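# Park the bicycle in the floor rack

## Task

Put the bike into the floor rack so that one of its wheels sits in the slot with the tyre pressed up to the slot's closed end, and the kickstand is fully raised. When finished the bike must be at rest, touching nothing but the rack (no wall, furniture or loose item), with the robot upright and not tilted. The rack is loose on the floor and can shift.

## Robot and tools

ROBOT. TidyBot++: a wheeled base (0.54 m long, 0.50 m wide, 0.38 m tall) on four powered casters, carrying one seven-joint arm with a two-finger gripper. The shoulder sits 0.12 m ahead of the base centre, 0.68 m up. Segments: upper arm 0.42 m, forearm 0.31 m, hand 0.31 m to the hand point. The arm begins folded, hand pointing down, sticking out up to 0.08 m ahead of the base. Cameras: base_camera (fixed on the base) and wrist_camera (looks along the hand).

FRAMES. Base frame: origin on the floor below the base centre, x forward, y left, z up, metres. hand_pose and target use it; the hand point is midway between the finger pads, its z axis points along the fingers, fingers close along its y axis. Odometry frame: the base frame as it was at scene start; base_odometry reports x, y and heading (rad, left positive, -3.142 to 3.142) there, from wheel counts only, so slip shows as travel and drift builds up.

move. One action per call; the action is any of base, joints, target, plus optional speeds and min_time_s. cameras (list of base_camera, wrist_camera or all; [] for none) and blocking are not part of the action. A call with no action just reports state and, by default, all images.
- base: an object of relative offsets from where the base stands when the command begins, measured along its current axes: translate_m (forward +, -2 to 2 m), strafe_m (left +, -2 to 2 m), rotate_rad (counter-clockwise from above +, -6.3 to 6.3). Translate and strafe together make one straight drive.
- joints: an object of absolute angles by name. joint_1_rad (any angle; turns the arm about vertical, positive is clockwise from above, opposite to heading), joint_2_rad (shoulder, -2.249 to 2.249, 0 = upper arm vertical, + leans forward), joint_3_rad (any angle), joint_4_rad (elbow, -2.579 to 2.579, 0 straight; with joint_3 at 3.14, negative bends forward), joint_5_rad (any angle), joint_6_rad (wrist, -2.099 to 2.099), joint_7_rad (any angle; hand pointing down, + is counter-clockwise from above, 1.57 opens fingers left/right), gripper_pos (0 fully open, 1 fully closed; gap about 85 x (1 - gripper_pos) mm). Any-angle joints take the shortest way; step under half a turn to go further. Tolerances for done: roughly 0.04 to 0.11 rad, 0.03 for the gripper.
- target: one list of seven numbers, an absolute hand pose in the base frame: x, y, z in metres, then quaternion qw, qx, qy, qz. With target, joints may only contain gripper_pos.
- speeds: top speeds for this action: translate_m and strafe_m 0.05 to 0.5 m/s (give only one when both are driven), rotate_rad 0.1 to 1.57 rad/s.
- min_time_s: 0.1 to 8 s, least duration of each arm motion.
- blocking: true or omitted waits until everything rests; false returns within about 0.5 s while motion continues. A later move overrides only what it names.
Unknown keys make a call invalid; out-of-range values get it refused, and then the rest of your reply's moves do not run.

wait: seconds 0 to 10, optional cameras; returns state, early once running moves settle. stop: brakes all your motions (optional cameras). zoom_image: camera plus region [x0, y0, x1, y1] in pixels of that camera's latest image, origin top-left, at most 504 by 504. finished_scene: scene = the current scene number; ends it for good, so the bike must stay parked without the robot.

RESULTS. move: done, or the worst status. base_status, joint_status, hand_status: moving, done, off_target (rested away from target, may still push), stopped, contact_stop or time_out (unplanned stops; later calls in that reply are skipped), not_followed (a self-collision check withheld targets; pose unreachable or joint command not followed, with cause:). hand_pose: measured hand pose; hand_target: where the joints' targets would put it. joint_positions, motor_effort (percent of max, peak in brackets), base_tilt (degrees, forward and right positive), on_its_own, Motor temperatures, pictures (image order), ARM HIT, torque_fault, MOTOR HOT, OVER-TEMPERATURE FAULT, limit_stop_at_motor_heat.

PRACTICE. The hand ends a centimetre or more off; correct by adding (wanted - measured) position to the last target, or for joints, last command + (wanted - read). To hold a loaded hand still, resend hand_target, not hand_pose. Carried weight makes the arm sag. Targets low and close ahead of the base, pointing forward, tend to miss and can drive the arm into the base, which no check prevents. A hand pointing down reaches about 0.94 m high only close in. Closed fingertips extend about 20 mm past the hand point, so low targets may strike the floor. Use images to judge where things really are.

AVOID. Driving or turning while the arm is snagged above about 0.6 m, sideways swings with the arm stretched, or shoving with a raised hand: the robot can tip, and a fall fails the scene. Backing away rights a slight lean. Blocked joints and bases keep pushing; send new targets or stop. Hard hits can trip a torque fault (arm frozen 10 s; limits 104.5 N m joints 1-4, 51.3 N m joints 5-7). Long stretched holds heat motors; at 75 °C the arm goes limp. Do not drop or fling the bike, slam anything, squeeze hard on something still resting, or strain the gripper by pulling or twisting; move the loose rack gently.

Each tool is called as name(argument=value, ...), one argument or row to a line, values as JSON.

## Session

move(
)

Scene clock: 0.00 s.
Motor temperatures (°C): [32 29 33 32 35 44 41]
base_odometry: x=+0.000 y=+0.000 heading=+0.000
base_tilt: forward=-0.1 right=-0.2
base_status: not commanded
joint_positions: joint_1_rad=-0.013 joint_2_rad=-0.336 joint_3_rad=+3.159 joint_4_rad=-2.554 joint_5_rad=+0.048 joint_6_rad=-0.859 joint_7_rad=+1.601 gripper_pos=+0.000
joint_status: not commanded
motor_effort: joint_1_rad=+0 joint_2_rad=-1 joint_3_rad=-1 joint_4_rad=+11 joint_5_rad=+1 joint_6_rad=+1 joint_7_rad=-1
hand_pose: x=+0.2518 y=-0.0098 z=+0.5791 quat_wxyz=(+0.016, +0.999, +0.028, +0.032) (m; base frame)
hand_target: x=+0.2518 y=-0.0098 z=+0.5792 quat_wxyz=(+0.016, +0.999, +0.028, +0.032) (m; base frame)
hand_status: not commanded
pictures: base_camera, wrist_camera

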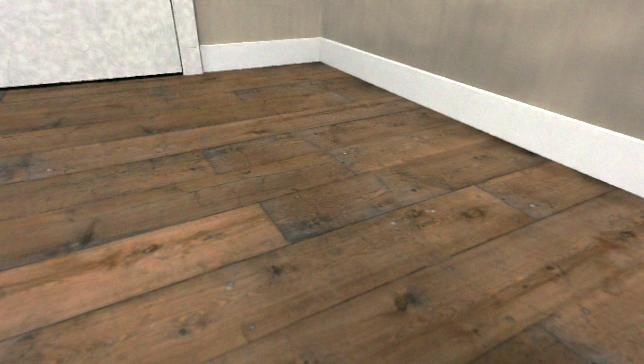

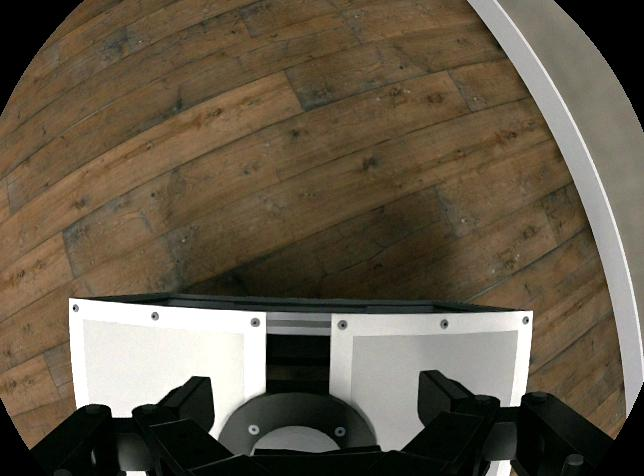

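move(
  base={"rotate_rad": 1.1},
  joints={"joint_6_rad": 0.4},
  cameras=["all"],
)

move(
  base={"rotate_rad": 1.1},
  cameras=["all"],
)

move(
  base={"rotate_rad": 1.1},
  cameras=["all"],
)

Scene clock: 2.43 s.
move: done
base_odometry: x=+0.000 y=+0.000 heading=+1.099
base_tilt: forward=-0.1 right=-0.2
base_status: done
joint_positions: joint_1_rad=-0.013 joint_2_rad=-0.336 joint_3_rad=+3.159 joint_4_rad=-2.554 joint_5_rad=+0.048 joint_6_rad=+0.341 joint_7_rad=+1.601 gripper_pos=+0.000
joint_status: all done
motor_effort: joint_1_rad=+0(1) joint_2_rad=-5(5) joint_3_rad=-1(2) joint_4_rad=+15(16) joint_5_rad=+0(1) joint_6_rad=+9(10) joint_7_rad=+0(1)
hand_pose: x=+0.5282 y=+0.0042 z=+0.7959 quat_wxyz=(+0.015, +0.806, +0.032, +0.591) (m; base frame)
hand_target: x=+0.5332 y=+0.0048 z=+0.8135 quat_wxyz=(+0.014, +0.788, +0.032, +0.614) (m; base frame)
hand_status: not commanded
pictures: base_camera, wrist_camera
camera_calibration:
wrist_camera: T_world_to_cam=[[0.00225876, -0.998986, 0.044965, -0.0395377], [-0.299723, -0.0435742, -0.953031, 0.975694], [0.954024, -0.0113244, -0.299517, -0.12676], [0, 0, 0, 1]] pos_world=[0.413459, 0.00158198, 0.893677]

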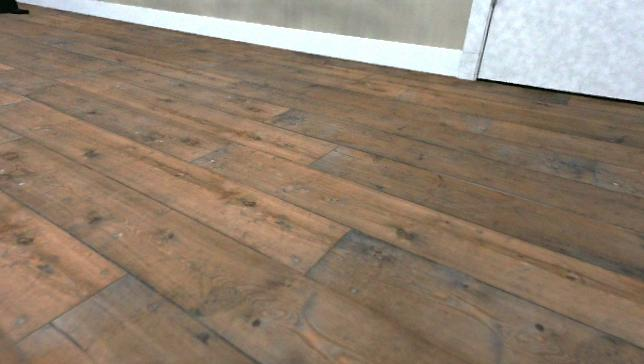

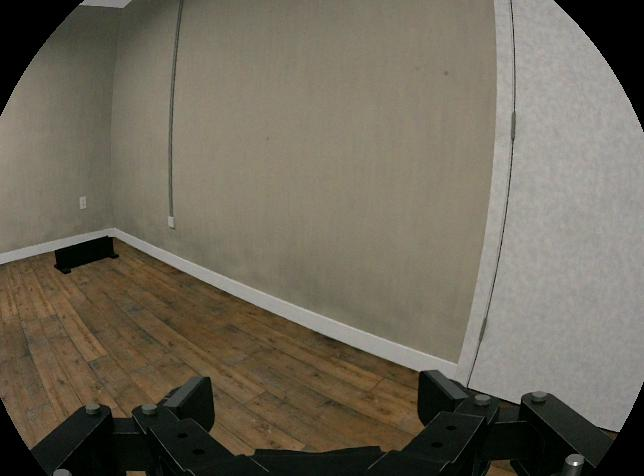

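Scene clock: 4.40 s.
move: done
base_odometry: x=+0.000 y=+0.000 heading=+2.198
base_tilt: forward=-0.1 right=-0.2
base_status: done
joint_positions: joint_1_rad=-0.013 joint_2_rad=-0.336 joint_3_rad=+3.159 joint_4_rad=-2.554 joint_5_rad=+0.048 joint_6_rad=+0.341 joint_7_rad=+1.601 gripper_pos=+0.000
joint_status: not commanded
motor_effort: joint_1_rad=+0(1) joint_2_rad=-6(6) joint_3_rad=-1(2) joint_4_rad=+15(16) joint_5_rad=+0(1) joint_6_rad=+9(10) joint_7_rad=+0(1)
hand_pose: x=+0.5282 y=+0.0043 z=+0.7959 quat_wxyz=(+0.015, +0.806, +0.032, +0.591) (m; base frame)
hand_target: x=+0.5332 y=+0.0048 z=+0.8135 quat_wxyz=(+0.014, +0.788, +0.032, +0.614) (m; base frame)
hand_status: not commanded
pictures: base_camera, wrist_camera
camera_calibration:
wrist_camera: T_world_to_cam=[[0.00247909, -0.998984, 0.0450017, -0.0395623], [-0.299714, -0.0436753, -0.953029, 0.975694], [0.954026, -0.011125, -0.299518, -0.126761], [0, 0, 0, 1]] pos_world=[0.413461, 0.00168143, 0.893678]

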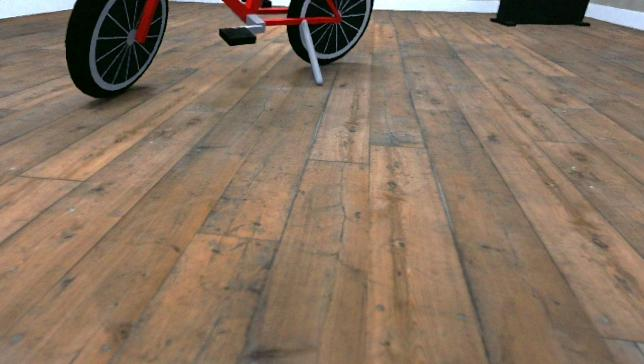

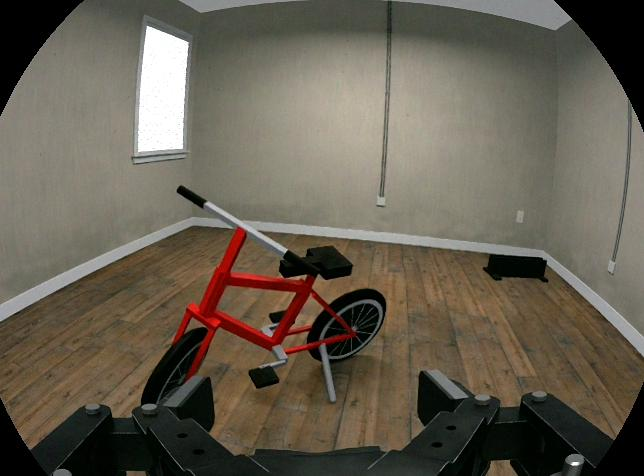

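Scene clock: 6.37 s.
move: done
base_odometry: x=+0.000 y=+0.000 heading=-2.985
base_tilt: forward=+0.0 right=-0.2
base_status: done
joint_positions: joint_1_rad=-0.013 joint_2_rad=-0.336 joint_3_rad=+3.159 joint_4_rad=-2.554 joint_5_rad=+0.048 joint_6_rad=+0.341 joint_7_rad=+1.601 gripper_pos=+0.000
joint_status: not commanded
motor_effort: joint_1_rad=+0(1) joint_2_rad=-5(6) joint_3_rad=-1(2) joint_4_rad=+16(16) joint_5_rad=+0(1) joint_6_rad=+10(10) joint_7_rad=+0(1)
hand_pose: x=+0.5282 y=+0.0043 z=+0.7959 quat_wxyz=(+0.015, +0.806, +0.032, +0.591) (m; base frame)
hand_target: x=+0.5332 y=+0.0048 z=+0.8135 quat_wxyz=(+0.014, +0.788, +0.032, +0.614) (m; base frame)
hand_status: not commanded
pictures: base_camera, wrist_camera
camera_calibration:
wrist_camera: T_world_to_cam=[[0.00269942, -0.998982, 0.0450383, -0.0395868], [-0.299705, -0.0437764, -0.953027, 0.975694], [0.954028, -0.0109256, -0.299518, -0.126762], [0, 0, 0, 1]] pos_world=[0.413462, 0.00178088, 0.893678]

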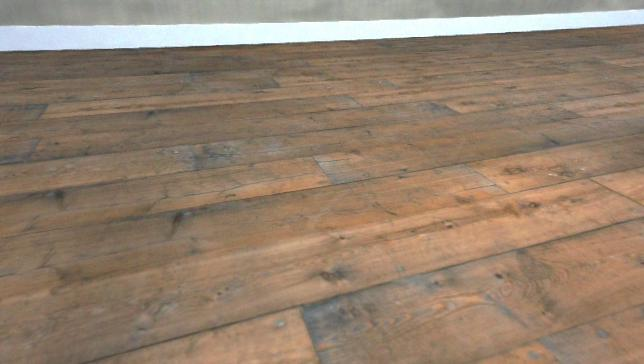

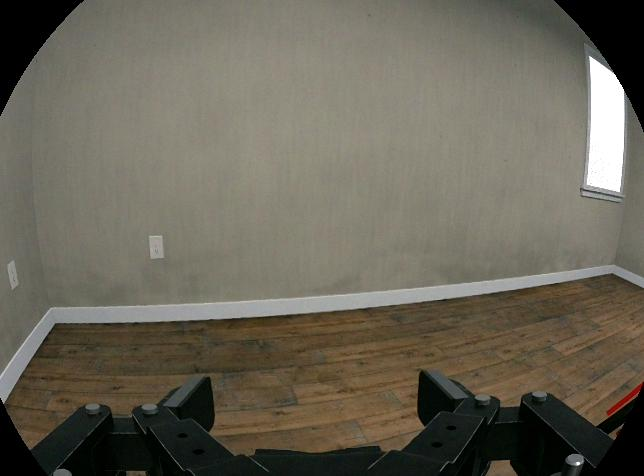

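move(
  base={"rotate_rad": -1.1},
  cameras=["all"],
)

zoom_image(
  camera="wrist_camera",
  region=[420, 200, 620, 320],
)

zoom_image(
  camera="wrist_camera",
  region=[120, 160, 440, 420],
)

zoom_image(
  camera="base_camera",
  region=[40, 0, 440, 120],
)

Scene clock: 9.03 s.
move: done
base_odometry: x=+0.000 y=+0.000 heading=+2.199
base_tilt: forward=+0.0 right=-0.2
base_status: done
joint_positions: joint_1_rad=-0.012 joint_2_rad=-0.336 joint_3_rad=+3.159 joint_4_rad=-2.554 joint_5_rad=+0.048 joint_6_rad=+0.342 joint_7_rad=+1.601 gripper_pos=+0.000
joint_status: not commanded
motor_effort: joint_1_rad=+0(1) joint_2_rad=-5(6) joint_3_rad=-1(2) joint_4_rad=+15(16) joint_5_rad=+1(1) joint_6_rad=+9(10) joint_7_rad=+0(1)
hand_pose: x=+0.5282 y=+0.0039 z=+0.7959 quat_wxyz=(+0.015, +0.806, +0.032, +0.591) (m; base frame)
hand_target: x=+0.5332 y=+0.0048 z=+0.8135 quat_wxyz=(+0.014, +0.788, +0.032, +0.614) (m; base frame)
hand_status: not commanded
pictures: base_camera, wrist_camera
camera_calibration:
wrist_camera: T_world_to_cam=[[0.00147164, -0.998996, 0.0447848, -0.0392492], [-0.299755, -0.0431662, -0.953039, 0.975704], [0.954015, -0.0120219, -0.299517, -0.126755], [0, 0, 0, 1]] pos_world=[0.413456, 0.00138379, 0.893677]

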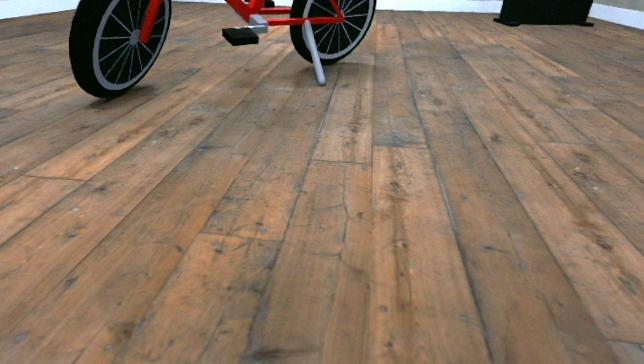

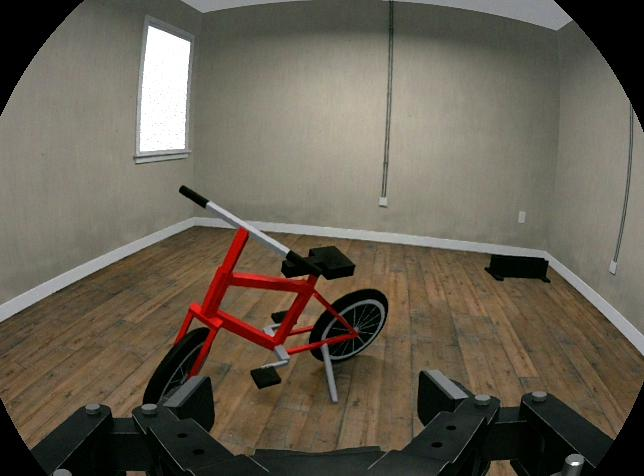

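Scaled by 2.520.

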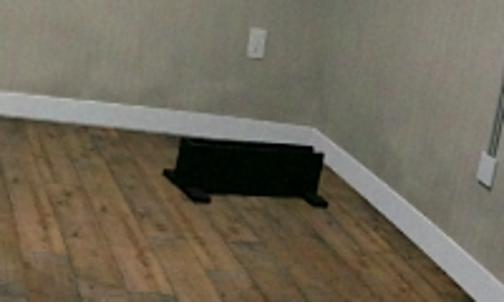

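Scaled by 1.575.

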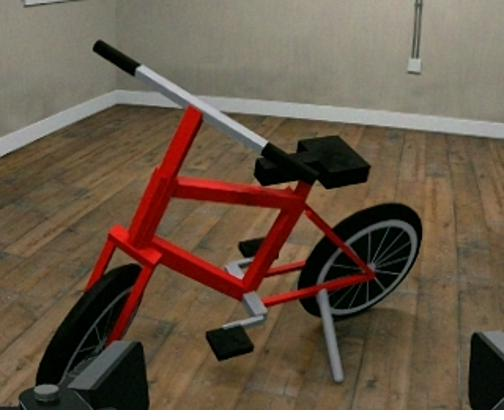

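Scaled by 1.260.

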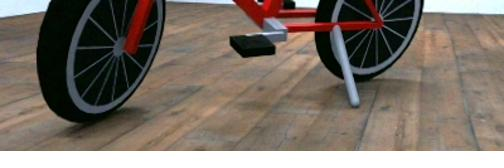

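move(
  base={"translate_m": 1.4, "strafe_m": -1.2},
  cameras=["all"],
)

zoom_image(
  camera="wrist_camera",
  region=[120, 160, 520, 420],
)

Scene clock: 17.67 s.
move: done
base_odometry: x=+0.149 y=+1.838 heading=+2.198
base_tilt: forward=+0.0 right=-0.2
base_status: done
joint_positions: joint_1_rad=-0.012 joint_2_rad=-0.336 joint_3_rad=+3.159 joint_4_rad=-2.554 joint_5_rad=+0.048 joint_6_rad=+0.343 joint_7_rad=+1.601 gripper_pos=+0.000
joint_status: not commanded
motor_effort: joint_1_rad=+0(1) joint_2_rad=-5(7) joint_3_rad=-1(2) joint_4_rad=+16(16) joint_5_rad=+1(1) joint_6_rad=+9(10) joint_7_rad=-1(1)
hand_pose: x=+0.5283 y=+0.0039 z=+0.7963 quat_wxyz=(+0.015, +0.806, +0.032, +0.591) (m; base frame)
hand_target: x=+0.5332 y=+0.0048 z=+0.8135 quat_wxyz=(+0.014, +0.788, +0.032, +0.614) (m; base frame)
hand_status: not commanded
pictures: base_camera, wrist_camera
camera_calibration:
wrist_camera: T_world_to_cam=[[0.00151161, -0.998997, 0.0447602, -0.0392572], [-0.298545, -0.0431698, -0.953419, 0.975794], [0.954394, -0.0119217, -0.298311, -0.127803], [0, 0, 0, 1]] pos_world=[0.413352, 0.00138341, 0.893973]

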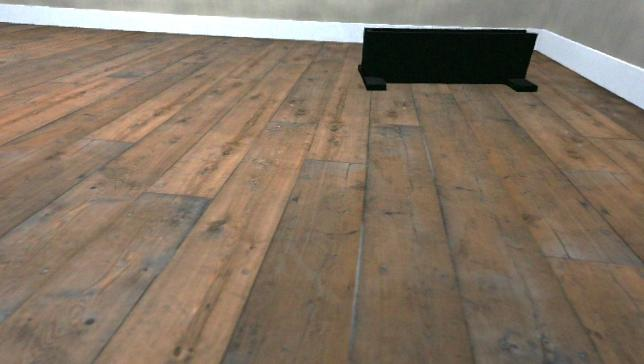

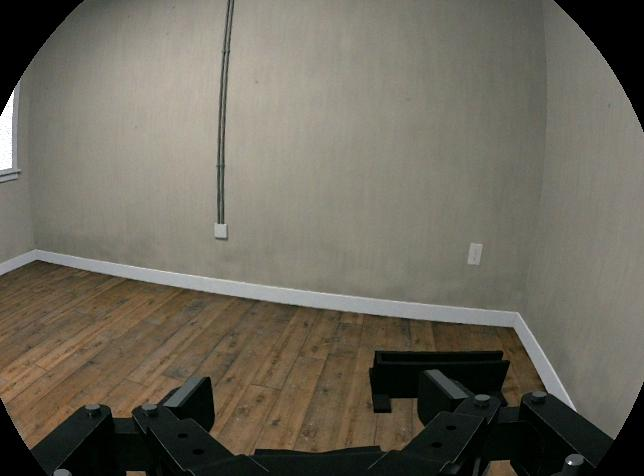

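Scaled by 1.260.

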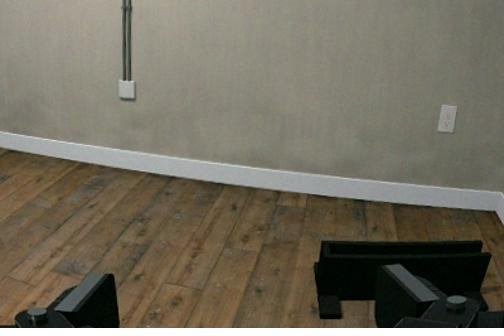

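move(
  base={"translate_m": 0.4, "strafe_m": -0.3},
  joints={"joint_6_rad": -0.3},
  cameras=["all"],
)

zoom_image(
  camera="wrist_camera",
  region=[180, 100, 520, 400],
)

Scene clock: 20.90 s.
move: done
base_odometry: x=+0.157 y=+2.338 heading=+2.198
base_tilt: forward=+0.0 right=-0.2
base_status: done
joint_positions: joint_1_rad=-0.012 joint_2_rad=-0.337 joint_3_rad=+3.159 joint_4_rad=-2.554 joint_5_rad=+0.048 joint_6_rad=-0.254 joint_7_rad=+1.601 gripper_pos=+0.000
joint_status: all done
motor_effort: joint_1_rad=+0(0) joint_2_rad=-4(6) joint_3_rad=-1(1) joint_4_rad=+14(17) joint_5_rad=+0(1) joint_6_rad=+6(10) joint_7_rad=+0(1)
hand_pose: x=+0.4245 y=-0.0035 z=+0.6457 quat_wxyz=(+0.016, +0.944, +0.031, +0.329) (m; base frame)
hand_target: x=+0.4133 y=-0.0039 z=+0.6370 quat_wxyz=(+0.016, +0.951, +0.031, +0.307) (m; base frame)
hand_status: not commanded
pictures: base_camera, wrist_camera
camera_calibration:
wrist_camera: T_world_to_cam=[[0.0125454, -0.998382, 0.0554631, -0.0513074], [-0.782759, -0.0443202, -0.620745, 0.791595], [0.622199, -0.0356267, -0.782048, 0.379497], [0, 0, 0, 1]] pos_world=[0.384149, -0.00262054, 0.791009]

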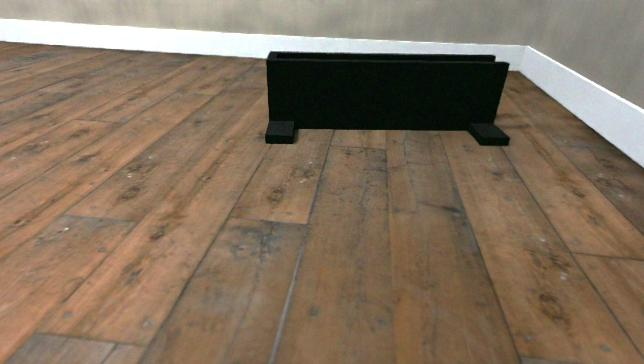

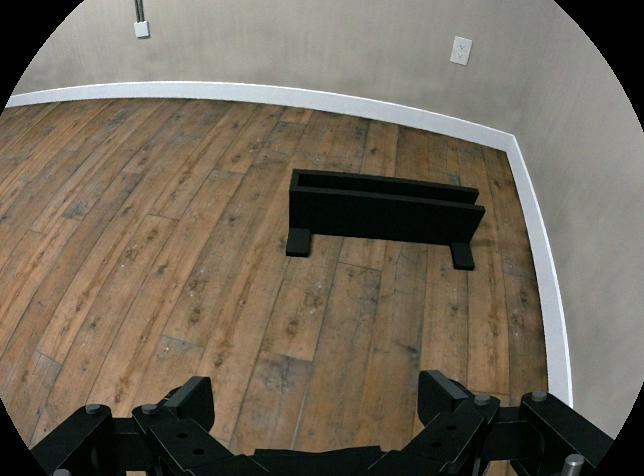

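Scaled by 1.482.

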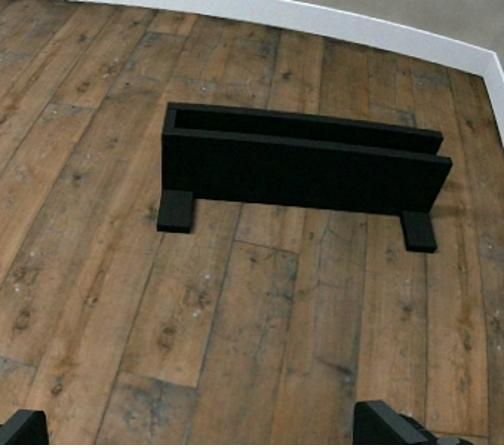

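move(
  base={"translate_m": 0.45, "strafe_m": -0.24, "rotate_rad": -0.05},
  target=[0.62, 0, 0.36, 0, 0.7071, 0.7071, 0],
  cameras=["all"],
)

Scene clock: 29.27 s.
move: done
base_odometry: x=+0.088 y=+2.844 heading=+2.147
base_tilt: forward=+0.0 right=-0.2
base_status: done
joint_positions: joint_1_rad=+0.191 joint_2_rad=+0.907 joint_3_rad=+2.833 joint_4_rad=-1.689 joint_5_rad=+0.431 joint_6_rad=-0.560 joint_7_rad=+2.705 gripper_pos=+0.000
joint_status: not commanded
motor_effort: joint_1_rad=+0(1) joint_2_rad=-34(35) joint_3_rad=-5(6) joint_4_rad=+7(15) joint_5_rad=+0(1) joint_6_rad=+1(7) joint_7_rad=-1(1)
hand_pose: x=+0.6271 y=+0.0078 z=+0.3762 quat_wxyz=(+0.011, +0.732, +0.680, +0.025) (m; base frame)
hand_target: x=+0.6200 y=+0.0000 z=+0.3600 quat_wxyz=(+0.000, +0.707, +0.707, +0.000) (m; base frame)
hand_status: done (0.019 m and 5.2 deg from the pose sent, 0.346 m and 92.8 deg at the start)
pictures: base_camera, wrist_camera
camera_calibration:
wrist_camera: T_world_to_cam=[[0.992303, -0.0992855, 0.0740139, -0.656013], [-0.0978292, -0.994936, -0.0230569, 0.136468], [0.0759284, 0.0156387, -0.996991, 0.466125], [0, 0, 0, 1]] pos_world=[0.628922, 0.0633546, 0.516423]

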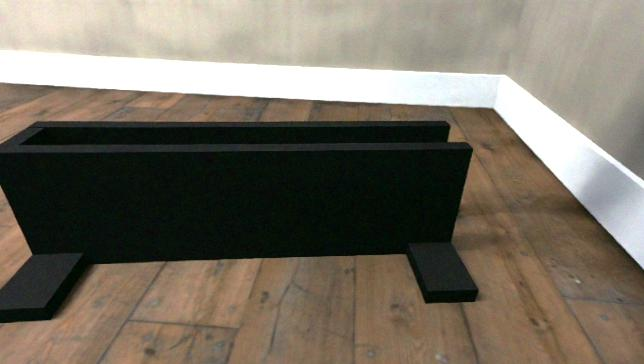

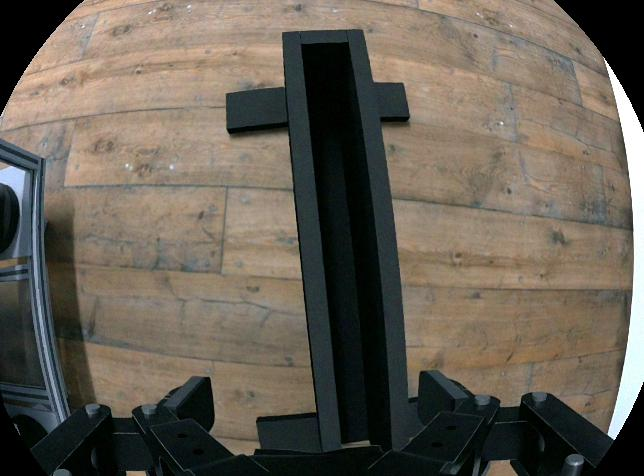

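move(
  target=[0.636, 0.052, 0.22, 0, 0.689, 0.725, 0],
  cameras=["all"],
)

Scene clock: 32.13 s.
move: done
base_odometry: x=+0.088 y=+2.844 heading=+2.147
base_tilt: forward=+0.0 right=-0.2
base_status: not commanded
joint_positions: joint_1_rad=+0.061 joint_2_rad=+1.220 joint_3_rad=+2.866 joint_4_rad=-1.529 joint_5_rad=+0.541 joint_6_rad=-0.508 joint_7_rad=+2.683 gripper_pos=+0.000
joint_status: not commanded
motor_effort: joint_1_rad=+0(1) joint_2_rad=-36(39) joint_3_rad=-5(6) joint_4_rad=+4(7) joint_5_rad=+1(1) joint_6_rad=+1(1) joint_7_rad=+0(1)
hand_pose: x=+0.6211 y=+0.0560 z=+0.2394 quat_wxyz=(-0.015, +0.682, +0.731, -0.012) (m; base frame)
hand_target: x=+0.6360 y=+0.0520 z=+0.2200 quat_wxyz=(+0.000, +0.689, +0.725, +0.000) (m; base frame)
hand_status: done (0.025 m and 2.5 deg from the pose sent, 0.163 m and 7.7 deg at the start)
pictures: base_camera, wrist_camera
camera_calibration:
wrist_camera: T_world_to_cam=[[0.998907, 0.0448999, -0.0130078, -0.62653], [0.0448236, -0.998976, -0.00610464, 0.0882895], [-0.0132686, 0.00551491, -0.999897, 0.386028], [0, 0, 0, 1]] pos_world=[0.627009, 0.114201, 0.378378]

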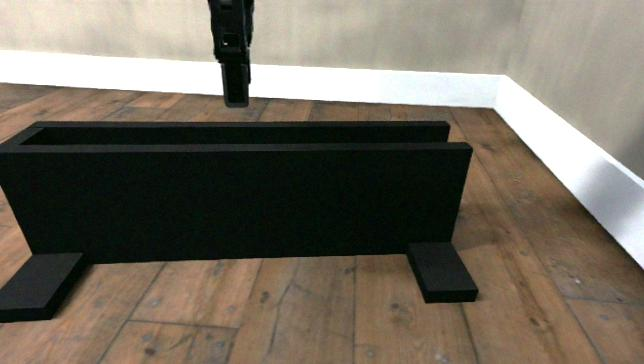

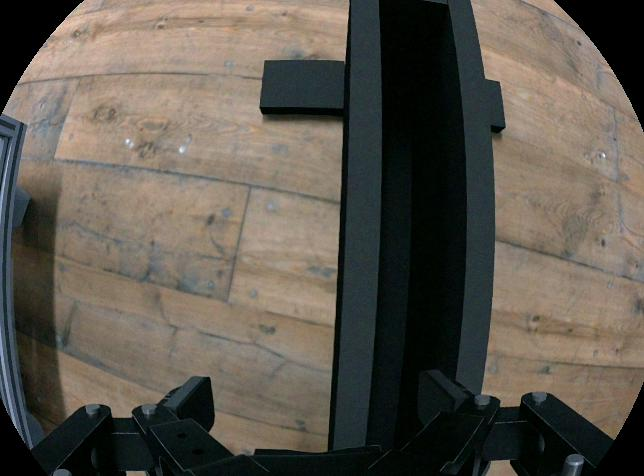

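move(
  target=[0.661, 0.054, 0.19, 0, 0.692, 0.722, 0],
  joints={"gripper_pos": 0.42},
  cameras=["all"],
)

Scene clock: 33.87 s.
move: done
base_odometry: x=+0.088 y=+2.844 heading=+2.147
base_tilt: forward=+0.0 right=-0.2
base_status: not commanded
joint_positions: joint_1_rad=+0.058 joint_2_rad=+1.297 joint_3_rad=+2.869 joint_4_rad=-1.388 joint_5_rad=+0.541 joint_6_rad=-0.508 joint_7_rad=+2.683 gripper_pos=+0.420
joint_status: all done
motor_effort: joint_1_rad=+0(1) joint_2_rad=-38(39) joint_3_rad=-5(6) joint_4_rad=+6(6) joint_5_rad=+1(1) joint_6_rad=+1(1) joint_7_rad=-1(1)
hand_pose: x=+0.6688 y=+0.0555 z=+0.2166 quat_wxyz=(+0.004, +0.694, +0.720, +0.011) (m; base frame)
hand_target: x=+0.6610 y=+0.0540 z=+0.1900 quat_wxyz=(+0.000, +0.692, +0.722, +0.000) (m; base frame)
hand_status: done (0.028 m and 1.4 deg from the pose sent, 0.064 m and 2.7 deg at the start)
pictures: base_camera, wrist_camera
camera_calibration:
wrist_camera: T_world_to_cam=[[0.998866, 0.0108793, 0.0463427, -0.685424], [0.0113558, -0.999885, -0.0100297, 0.108787], [0.0462283, 0.0105446, -0.998875, 0.323678], [0, 0, 0, 1]] pos_world=[0.668448, 0.112819, 0.35617]

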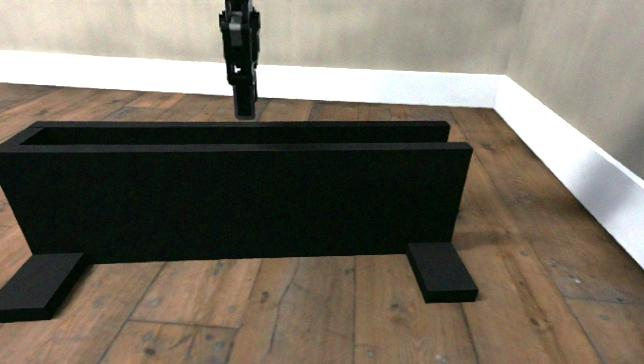

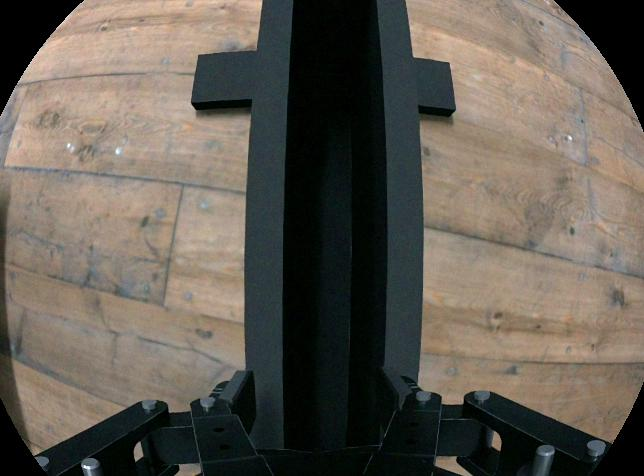

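move(
  target=[0.637, 0.054, 0.165, 0, 0.692, 0.722, 0],
  cameras=["all"],
)

Scene clock: 35.10 s.
move: done
base_odometry: x=+0.088 y=+2.844 heading=+2.147
base_tilt: forward=+0.0 right=-0.2
base_status: not commanded
joint_positions: joint_1_rad=+0.048 joint_2_rad=+1.331 joint_3_rad=+2.893 joint_4_rad=-1.407 joint_5_rad=+0.571 joint_6_rad=-0.451 joint_7_rad=+2.650 gripper_pos=+0.420
joint_status: not commanded
motor_effort: joint_1_rad=+0(0) joint_2_rad=-38(40) joint_3_rad=-5(6) joint_4_rad=+5(6) joint_5_rad=+0(1) joint_6_rad=+1(2) joint_7_rad=+0(1)
hand_pose: x=+0.6582 y=+0.0524 z=+0.1937 quat_wxyz=(+0.007, +0.693, +0.721, +0.009) (m; base frame)
hand_target: x=+0.6370 y=+0.0540 z=+0.1650 quat_wxyz=(+0.000, +0.692, +0.722, +0.000) (m; base frame)
hand_status: done (0.036 m and 1.3 deg from the pose sent, 0.061 m and 1.4 deg at the start)
pictures: base_camera, wrist_camera
camera_calibration:
wrist_camera: T_world_to_cam=[[0.998721, 0.0139573, 0.0485979, -0.674214], [0.0141429, -0.999894, -0.00347629, 0.102507], [0.0485442, 0.00415916, -0.998812, 0.300102], [0, 0, 0, 1]] pos_world=[0.657333, 0.110658, 0.332867]

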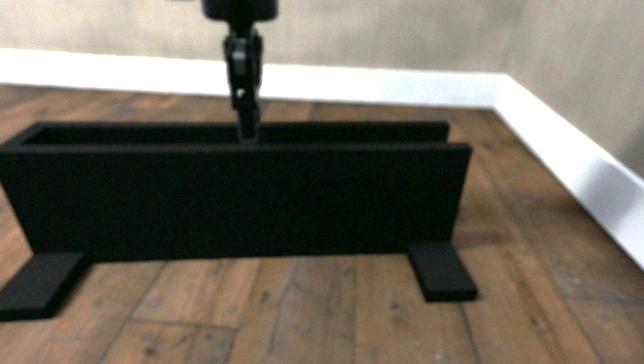

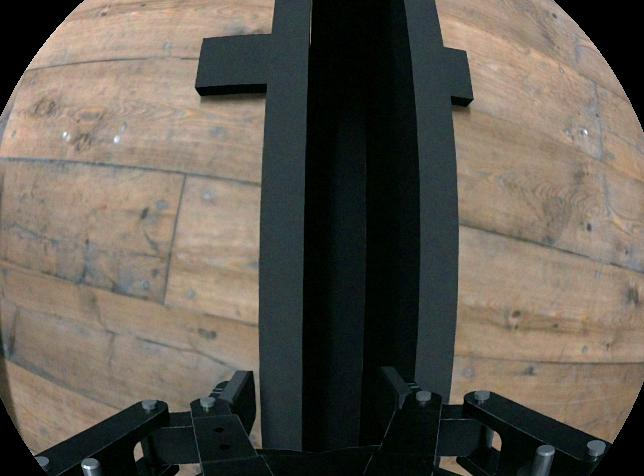

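move(
  target=[0.617, 0.054, 0.14, 0, 0.692, 0.722, 0],
  cameras=["wrist_camera"],
)

Scene clock: 36.27 s.
move: done
base_odometry: x=+0.088 y=+2.844 heading=+2.147
base_tilt: forward=+0.0 right=-0.2
base_status: not commanded
joint_positions: joint_1_rad=+0.032 joint_2_rad=+1.373 joint_3_rad=+2.925 joint_4_rad=-1.438 joint_5_rad=+0.619 joint_6_rad=-0.375 joint_7_rad=+2.590 gripper_pos=+0.420
joint_status: not commanded
motor_effort: joint_1_rad=+0(1) joint_2_rad=-38(39) joint_3_rad=-5(5) joint_4_rad=+4(5) joint_5_rad=+0(1) joint_6_rad=+1(1) joint_7_rad=+0(1)
hand_pose: x=+0.6408 y=+0.0510 z=+0.1656 quat_wxyz=(+0.009, +0.692, +0.721, +0.008) (m; base frame)
hand_target: x=+0.6170 y=+0.0540 z=+0.1400 quat_wxyz=(+0.000, +0.692, +0.722, +0.000) (m; base frame)
hand_status: done (0.035 m and 1.4 deg from the pose sent, 0.068 m and 1.3 deg at the start)
pictures: wrist_camera
camera_calibration:
wrist_camera: T_world_to_cam=[[0.998652, 0.0155132, 0.0495281, -0.65565], [0.015438, -0.999879, 0.00190053, 0.099518], [0.0495516, -0.00113335, -0.998771, 0.272512], [0, 0, 0, 1]] pos_world=[0.639726, 0.109986, 0.304461]

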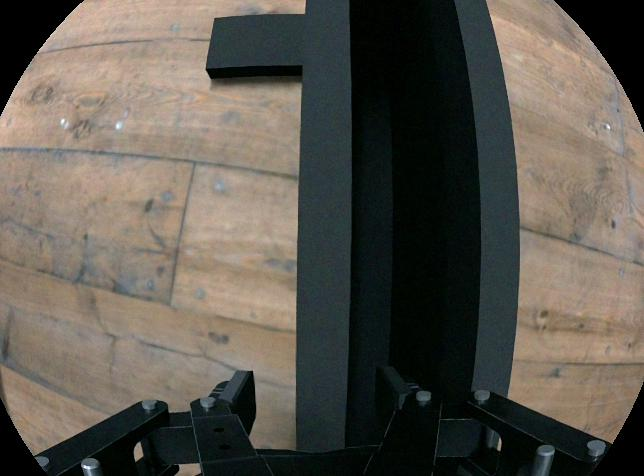

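Centred. Down 3 cm more straight and grip.

move(
  target=[0.614, 0.054, 0.108, 0, 0.692, 0.722, 0],
  cameras=["wrist_camera"],
)

move(
  joints={"gripper_pos": 0.85},
  cameras=["all"],
)

Scene clock: 38.67 s.
move: done
base_odometry: x=+0.088 y=+2.844 heading=+2.147
base_tilt: forward=+0.0 right=-0.2
base_status: not commanded
joint_positions: joint_1_rad=+0.024 joint_2_rad=+1.432 joint_3_rad=+2.937 joint_4_rad=-1.422 joint_5_rad=+0.628 joint_6_rad=-0.350 joint_7_rad=+2.586 gripper_pos=+0.420
joint_status: not commanded
motor_effort: joint_1_rad=+0(1) joint_2_rad=-36(38) joint_3_rad=-5(5) joint_4_rad=+3(4) joint_5_rad=+1(1) joint_6_rad=+1(1) joint_7_rad=+0(1)
hand_pose: x=+0.6259 y=+0.0523 z=+0.1365 quat_wxyz=(+0.001, +0.690, +0.724, +0.001) (m; base frame)
hand_target: x=+0.6140 y=+0.0540 z=+0.1080 quat_wxyz=(+0.000, +0.692, +0.722, +0.000) (m; base frame)
hand_status: done (0.031 m and 0.3 deg from the pose sent, 0.064 m and 1.4 deg at the start)
pictures: wrist_camera
camera_calibration:
wrist_camera: T_world_to_cam=[[0.99934, 0.0218326, 0.0290172, -0.637294], [0.021864, -0.999761, -0.00076417, 0.0973754], [0.0289935, 0.0013981, -0.999579, 0.256911], [0, 0, 0, 1]] pos_world=[0.627296, 0.110907, 0.27537]

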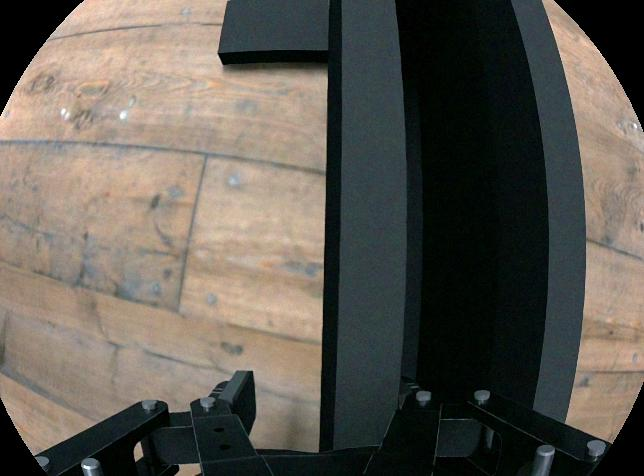

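Scene clock: 39.50 s.
move: off_target
base_odometry: x=+0.088 y=+2.844 heading=+2.147
base_tilt: forward=+0.0 right=-0.2
base_status: not commanded
joint_positions: joint_1_rad=+0.024 joint_2_rad=+1.431 joint_3_rad=+2.938 joint_4_rad=-1.403 joint_5_rad=+0.631 joint_6_rad=-0.337 joint_7_rad=+2.574 gripper_pos=+0.805
joint_status: gripper_pos off_target (ended at +0.805, target +0.850)
motor_effort: joint_1_rad=-1(2) joint_2_rad=-30(35) joint_3_rad=-4(6) joint_4_rad=+2(4) joint_5_rad=+2(3) joint_6_rad=+2(6) joint_7_rad=+1(2)
hand_pose: x=+0.6411 y=+0.0535 z=+0.1386 quat_wxyz=(+0.010, +0.695, +0.719, +0.014) (m; base frame)
hand_target: x=+0.6140 y=+0.0540 z=+0.1080 quat_wxyz=(+0.000, +0.692, +0.722, +0.000) (m; base frame)
hand_status: not commanded
pictures: base_camera, wrist_camera
camera_calibration:
wrist_camera: T_world_to_cam=[[0.998205, 0.00921352, 0.0591759, -0.655324], [0.00958401, -0.999936, -0.00598016, 0.106857], [0.059117, 0.00653657, -0.99823, 0.238926], [0, 0, 0, 1]] pos_world=[0.638999, 0.111326, 0.277921]

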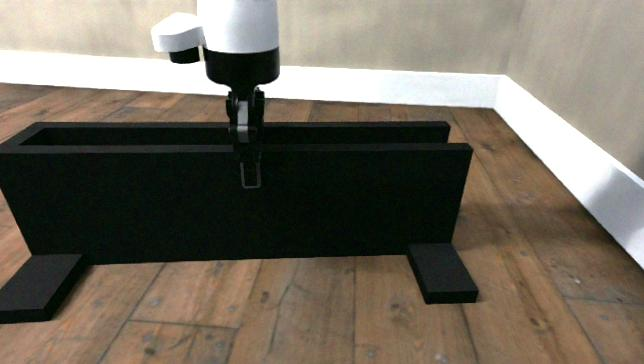

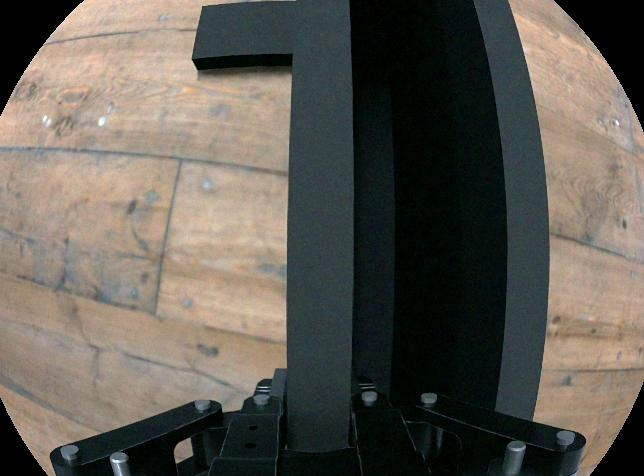

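move(
  target=[0.625, 0.053, 0.18, 0, 0.692, 0.722, 0],
  joints={"gripper_pos": 0.92},
  cameras=["all"],
)

Scene clock: 41.03 s.
move: off_target
base_odometry: x=+0.088 y=+2.844 heading=+2.147
base_tilt: forward=+0.0 right=-0.3
base_status: not commanded
joint_positions: joint_1_rad=+0.027 joint_2_rad=+1.405 joint_3_rad=+2.933 joint_4_rad=-1.474 joint_5_rad=+0.631 joint_6_rad=-0.346 joint_7_rad=+2.574 gripper_pos=+0.806
joint_status: gripper_pos off_target (ended at +0.806, target +0.920)
motor_effort: joint_1_rad=+0(1) joint_2_rad=-43(43) joint_3_rad=-6(6) joint_4_rad=+4(4) joint_5_rad=+1(2) joint_6_rad=+0(3) joint_7_rad=+0(1)
hand_pose: x=+0.6101 y=+0.0537 z=+0.1457 quat_wxyz=(-0.007, +0.690, +0.723, -0.005) (m; base frame)
hand_target: x=+0.6250 y=+0.0530 z=+0.1800 quat_wxyz=(+0.000, +0.692, +0.722, +0.000) (m; base frame)
hand_status: done (0.037 m and 1.0 deg from the pose sent, 0.044 m and 2.0 deg at the start)
pictures: base_camera, wrist_camera
camera_calibration:
wrist_camera: T_world_to_cam=[[0.999736, 0.0212483, 0.00869188, -0.619066], [0.0212889, -0.999763, -0.00461202, 0.0999983], [0.00859182, 0.00479584, -0.999952, 0.278952], [0, 0, 0, 1]] pos_world=[0.614377, 0.111791, 0.28478]

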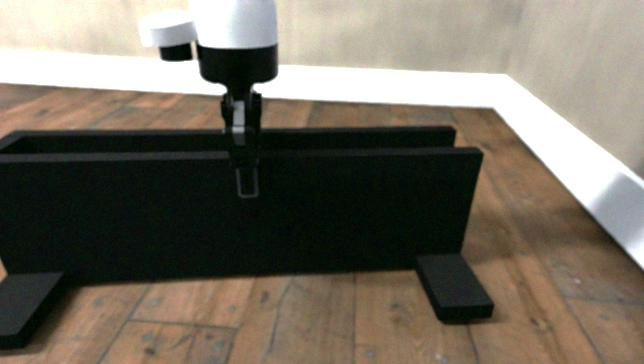

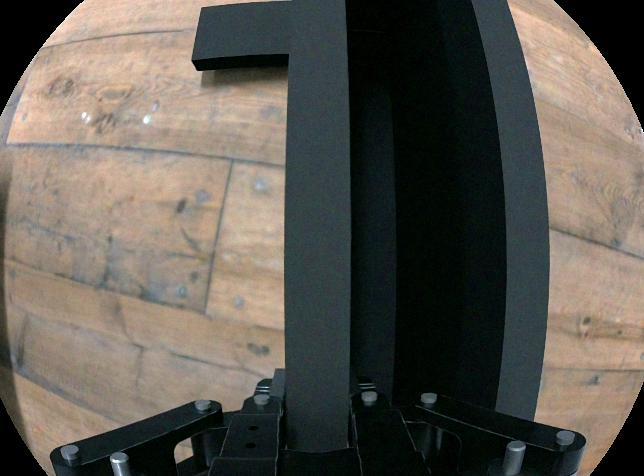

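move(
  target=[0.635, 0.053, 0.25, 0, 0.692, 0.722, 0],
  joints={"gripper_pos": 0.95},
  cameras=["all"],
)

Scene clock: 43.03 s.
move: off_target
base_odometry: x=+0.088 y=+2.844 heading=+2.147
base_tilt: forward=+0.0 right=-0.2
base_status: not commanded
joint_positions: joint_1_rad=+0.050 joint_2_rad=+1.263 joint_3_rad=+2.897 joint_4_rad=-1.530 joint_5_rad=+0.593 joint_6_rad=-0.450 joint_7_rad=+2.596 gripper_pos=+0.806
joint_status: gripper_pos off_target (ended at +0.806, target +0.950)
motor_effort: joint_1_rad=+0(1) joint_2_rad=-46(49) joint_3_rad=-7(7) joint_4_rad=+6(7) joint_5_rad=+0(1) joint_6_rad=+1(2) joint_7_rad=+0(1)
hand_pose: x=+0.6197 y=+0.0475 z=+0.2147 quat_wxyz=(-0.003, +0.696, +0.718, -0.013) (m; base frame)
hand_target: x=+0.6350 y=+0.0530 z=+0.2500 quat_wxyz=(+0.000, +0.692, +0.722, +0.000) (m; base frame)
hand_status: done (0.039 m and 1.6 deg from the pose sent, 0.107 m and 1.0 deg at the start)
pictures: base_camera, wrist_camera
camera_calibration:
wrist_camera: T_world_to_cam=[[0.99998, 0.00536173, 0.0032274, -0.627335], [0.00532034, -0.999905, 0.0127005, 0.100162], [0.00329519, -0.012683, -0.999914, 0.351996], [0, 0, 0, 1]] pos_world=[0.62563, 0.107981, 0.352719]

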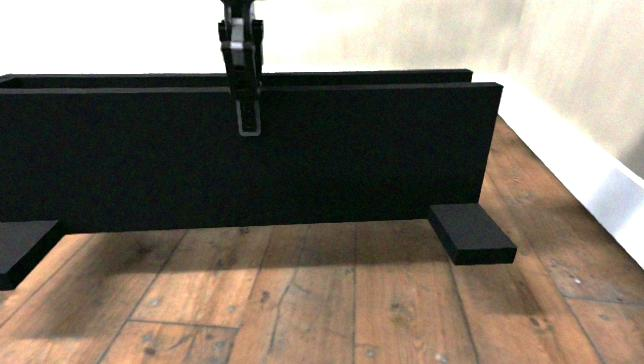

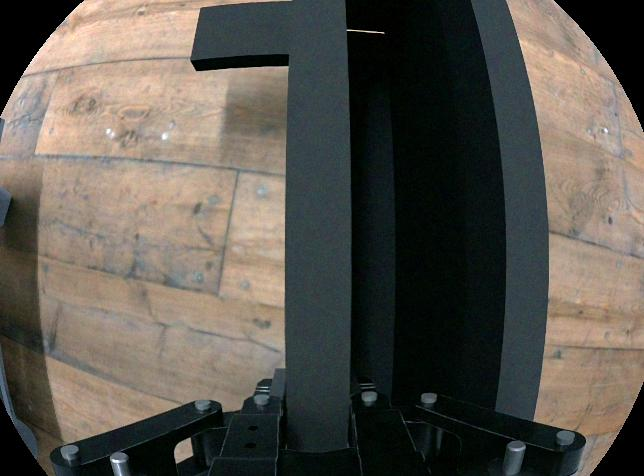

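move(
  base={"translate_m": -1.78, "strafe_m": 0.55},
)

move(
  base={"rotate_rad": 1.62},
  speeds={"rotate_rad": 0.8},
  cameras=["base_camera"],
)

move(
  base={"translate_m": 1.95, "strafe_m": 0.15},
)

move(
  base={"rotate_rad": -1.03},
  speeds={"rotate_rad": 0.6},
  cameras=["all"],
)

Scene clock: 50.53 s.
move: done
base_odometry: x=+0.597 y=+1.051 heading=+2.147
base_tilt: forward=+0.1 right=-0.2
base_status: done
joint_positions: joint_1_rad=+0.059 joint_2_rad=+1.263 joint_3_rad=+2.894 joint_4_rad=-1.537 joint_5_rad=+0.591 joint_6_rad=-0.454 joint_7_rad=+2.596 gripper_pos=+0.806
joint_status: not commanded
motor_effort: joint_1_rad=-1(2) joint_2_rad=-46(48) joint_3_rad=-7(8) joint_4_rad=+6(8) joint_5_rad=+1(1) joint_6_rad=+1(3) joint_7_rad=+0(1)
hand_pose: x=+0.6152 y=+0.0449 z=+0.2144 quat_wxyz=(-0.008, +0.699, +0.715, -0.015) (m; base frame)
hand_target: x=+0.6350 y=+0.0530 z=+0.2500 quat_wxyz=(+0.000, +0.692, +0.722, +0.000) (m; base frame)
hand_status: not commanded
pictures: none

Scene clock: 53.77 s.
move: done
base_odometry: x=+0.597 y=+1.051 heading=-2.516
base_tilt: forward=+0.0 right=-0.2
base_status: done
joint_positions: joint_1_rad=+0.063 joint_2_rad=+1.263 joint_3_rad=+2.877 joint_4_rad=-1.537 joint_5_rad=+0.588 joint_6_rad=-0.455 joint_7_rad=+2.597 gripper_pos=+0.806
joint_status: not commanded
motor_effort: joint_1_rad=+0(6) joint_2_rad=-46(47) joint_3_rad=-6(11) joint_4_rad=+7(7) joint_5_rad=+0(1) joint_6_rad=+1(2) joint_7_rad=+0(1)
hand_pose: x=+0.6150 y=+0.0523 z=+0.2158 quat_wxyz=(-0.013, +0.699, +0.715, -0.010) (m; base frame)
hand_target: x=+0.6350 y=+0.0530 z=+0.2500 quat_wxyz=(+0.000, +0.692, +0.722, +0.000) (m; base frame)
hand_status: not commanded
pictures: base_camera

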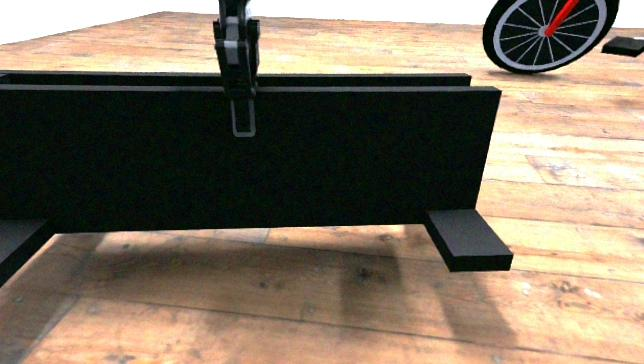

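Scene clock: 58.13 s.
move: done
base_odometry: x=-0.897 y=-0.212 heading=-2.516
base_tilt: forward=+0.0 right=-0.2
base_status: done
joint_positions: joint_1_rad=+0.063 joint_2_rad=+1.262 joint_3_rad=+2.877 joint_4_rad=-1.540 joint_5_rad=+0.588 joint_6_rad=-0.460 joint_7_rad=+2.597 gripper_pos=+0.806
joint_status: not commanded
motor_effort: joint_1_rad=+0(2) joint_2_rad=-46(49) joint_3_rad=-7(9) joint_4_rad=+6(9) joint_5_rad=+0(1) joint_6_rad=+1(4) joint_7_rad=-1(1)
hand_pose: x=+0.6116 y=+0.0518 z=+0.2156 quat_wxyz=(-0.015, +0.699, +0.715, -0.014) (m; base frame)
hand_target: x=+0.6350 y=+0.0530 z=+0.2500 quat_wxyz=(+0.000, +0.692, +0.722, +0.000) (m; base frame)
hand_status: not commanded
pictures: none

Scene clock: 60.93 s.
move: done
base_odometry: x=-0.897 y=-0.212 heading=+2.738
base_tilt: forward=+0.0 right=-0.2
base_status: done
joint_positions: joint_1_rad=+0.061 joint_2_rad=+1.262 joint_3_rad=+2.885 joint_4_rad=-1.540 joint_5_rad=+0.588 joint_6_rad=-0.460 joint_7_rad=+2.597 gripper_pos=+0.806
joint_status: not commanded
motor_effort: joint_1_rad=+0(6) joint_2_rad=-46(47) joint_3_rad=-7(12) joint_4_rad=+6(7) joint_5_rad=+0(1) joint_6_rad=+1(2) joint_7_rad=+0(1)
hand_pose: x=+0.6114 y=+0.0483 z=+0.2150 quat_wxyz=(-0.013, +0.699, +0.715, -0.016) (m; base frame)
hand_target: x=+0.6350 y=+0.0530 z=+0.2500 quat_wxyz=(+0.000, +0.692, +0.722, +0.000) (m; base frame)
hand_status: not commanded
pictures: base_camera, wrist_camera
camera_calibration:
wrist_camera: T_world_to_cam=[[0.999877, -0.00274382, -0.0154409, -0.61459], [-0.0026659, -0.999984, 0.00506465, 0.107575], [-0.0154546, -0.00502286, -0.999868, 0.363426], [0, 0, 0, 1]] pos_world=[0.620418, 0.107712, 0.353343]

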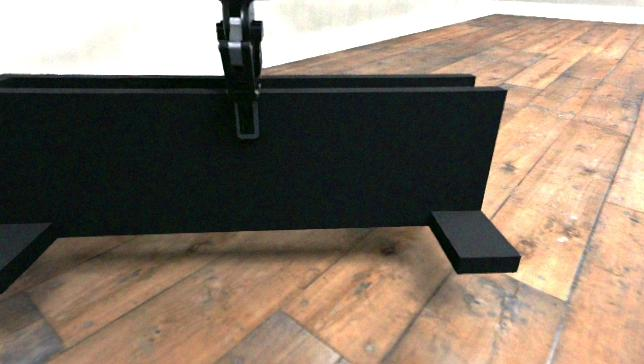

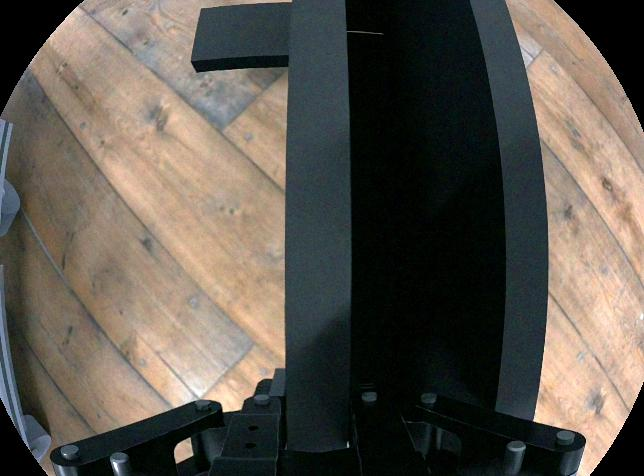

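move(
  base={"translate_m": -0.6},
  cameras=["all"],
)

zoom_image(
  camera="base_camera",
  region=[444, 0, 644, 160],
)

Scene clock: 65.87 s.
move: done
base_odometry: x=-0.345 y=-0.448 heading=+2.737
base_tilt: forward=+0.0 right=-0.3
base_status: done
joint_positions: joint_1_rad=+0.061 joint_2_rad=+1.262 joint_3_rad=+2.885 joint_4_rad=-1.544 joint_5_rad=+0.588 joint_6_rad=-0.462 joint_7_rad=+2.597 gripper_pos=+0.806
joint_status: not commanded
motor_effort: joint_1_rad=+0(1) joint_2_rad=-46(47) joint_3_rad=-7(8) joint_4_rad=+6(8) joint_5_rad=+1(1) joint_6_rad=+1(3) joint_7_rad=-1(1)
hand_pose: x=+0.6087 y=+0.0478 z=+0.2147 quat_wxyz=(-0.014, +0.699, +0.715, -0.019) (m; base frame)
hand_target: x=+0.6350 y=+0.0530 z=+0.2500 quat_wxyz=(+0.000, +0.692, +0.722, +0.000) (m; base frame)
hand_status: not commanded
pictures: base_camera, wrist_camera
camera_calibration:
wrist_camera: T_world_to_cam=[[0.999784, -0.00226114, -0.0206379, -0.610777], [-0.0021343, -0.999979, 0.00616589, 0.106461], [-0.0206514, -0.00612051, -0.999768, 0.366262], [0, 0, 0, 1]] pos_world=[0.618436, 0.107319, 0.352916]

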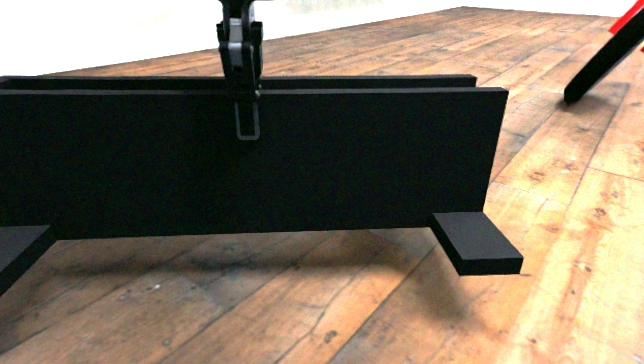

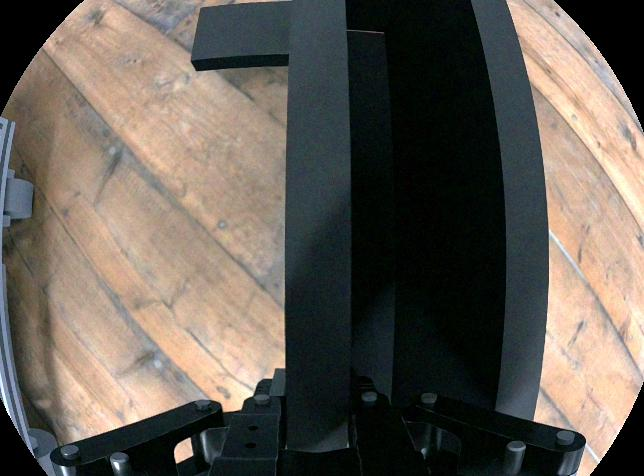

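Scaled by 2.520.

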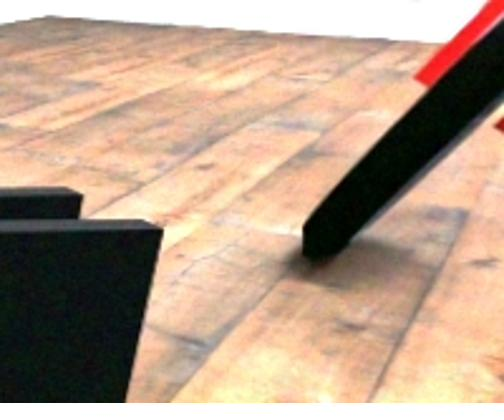

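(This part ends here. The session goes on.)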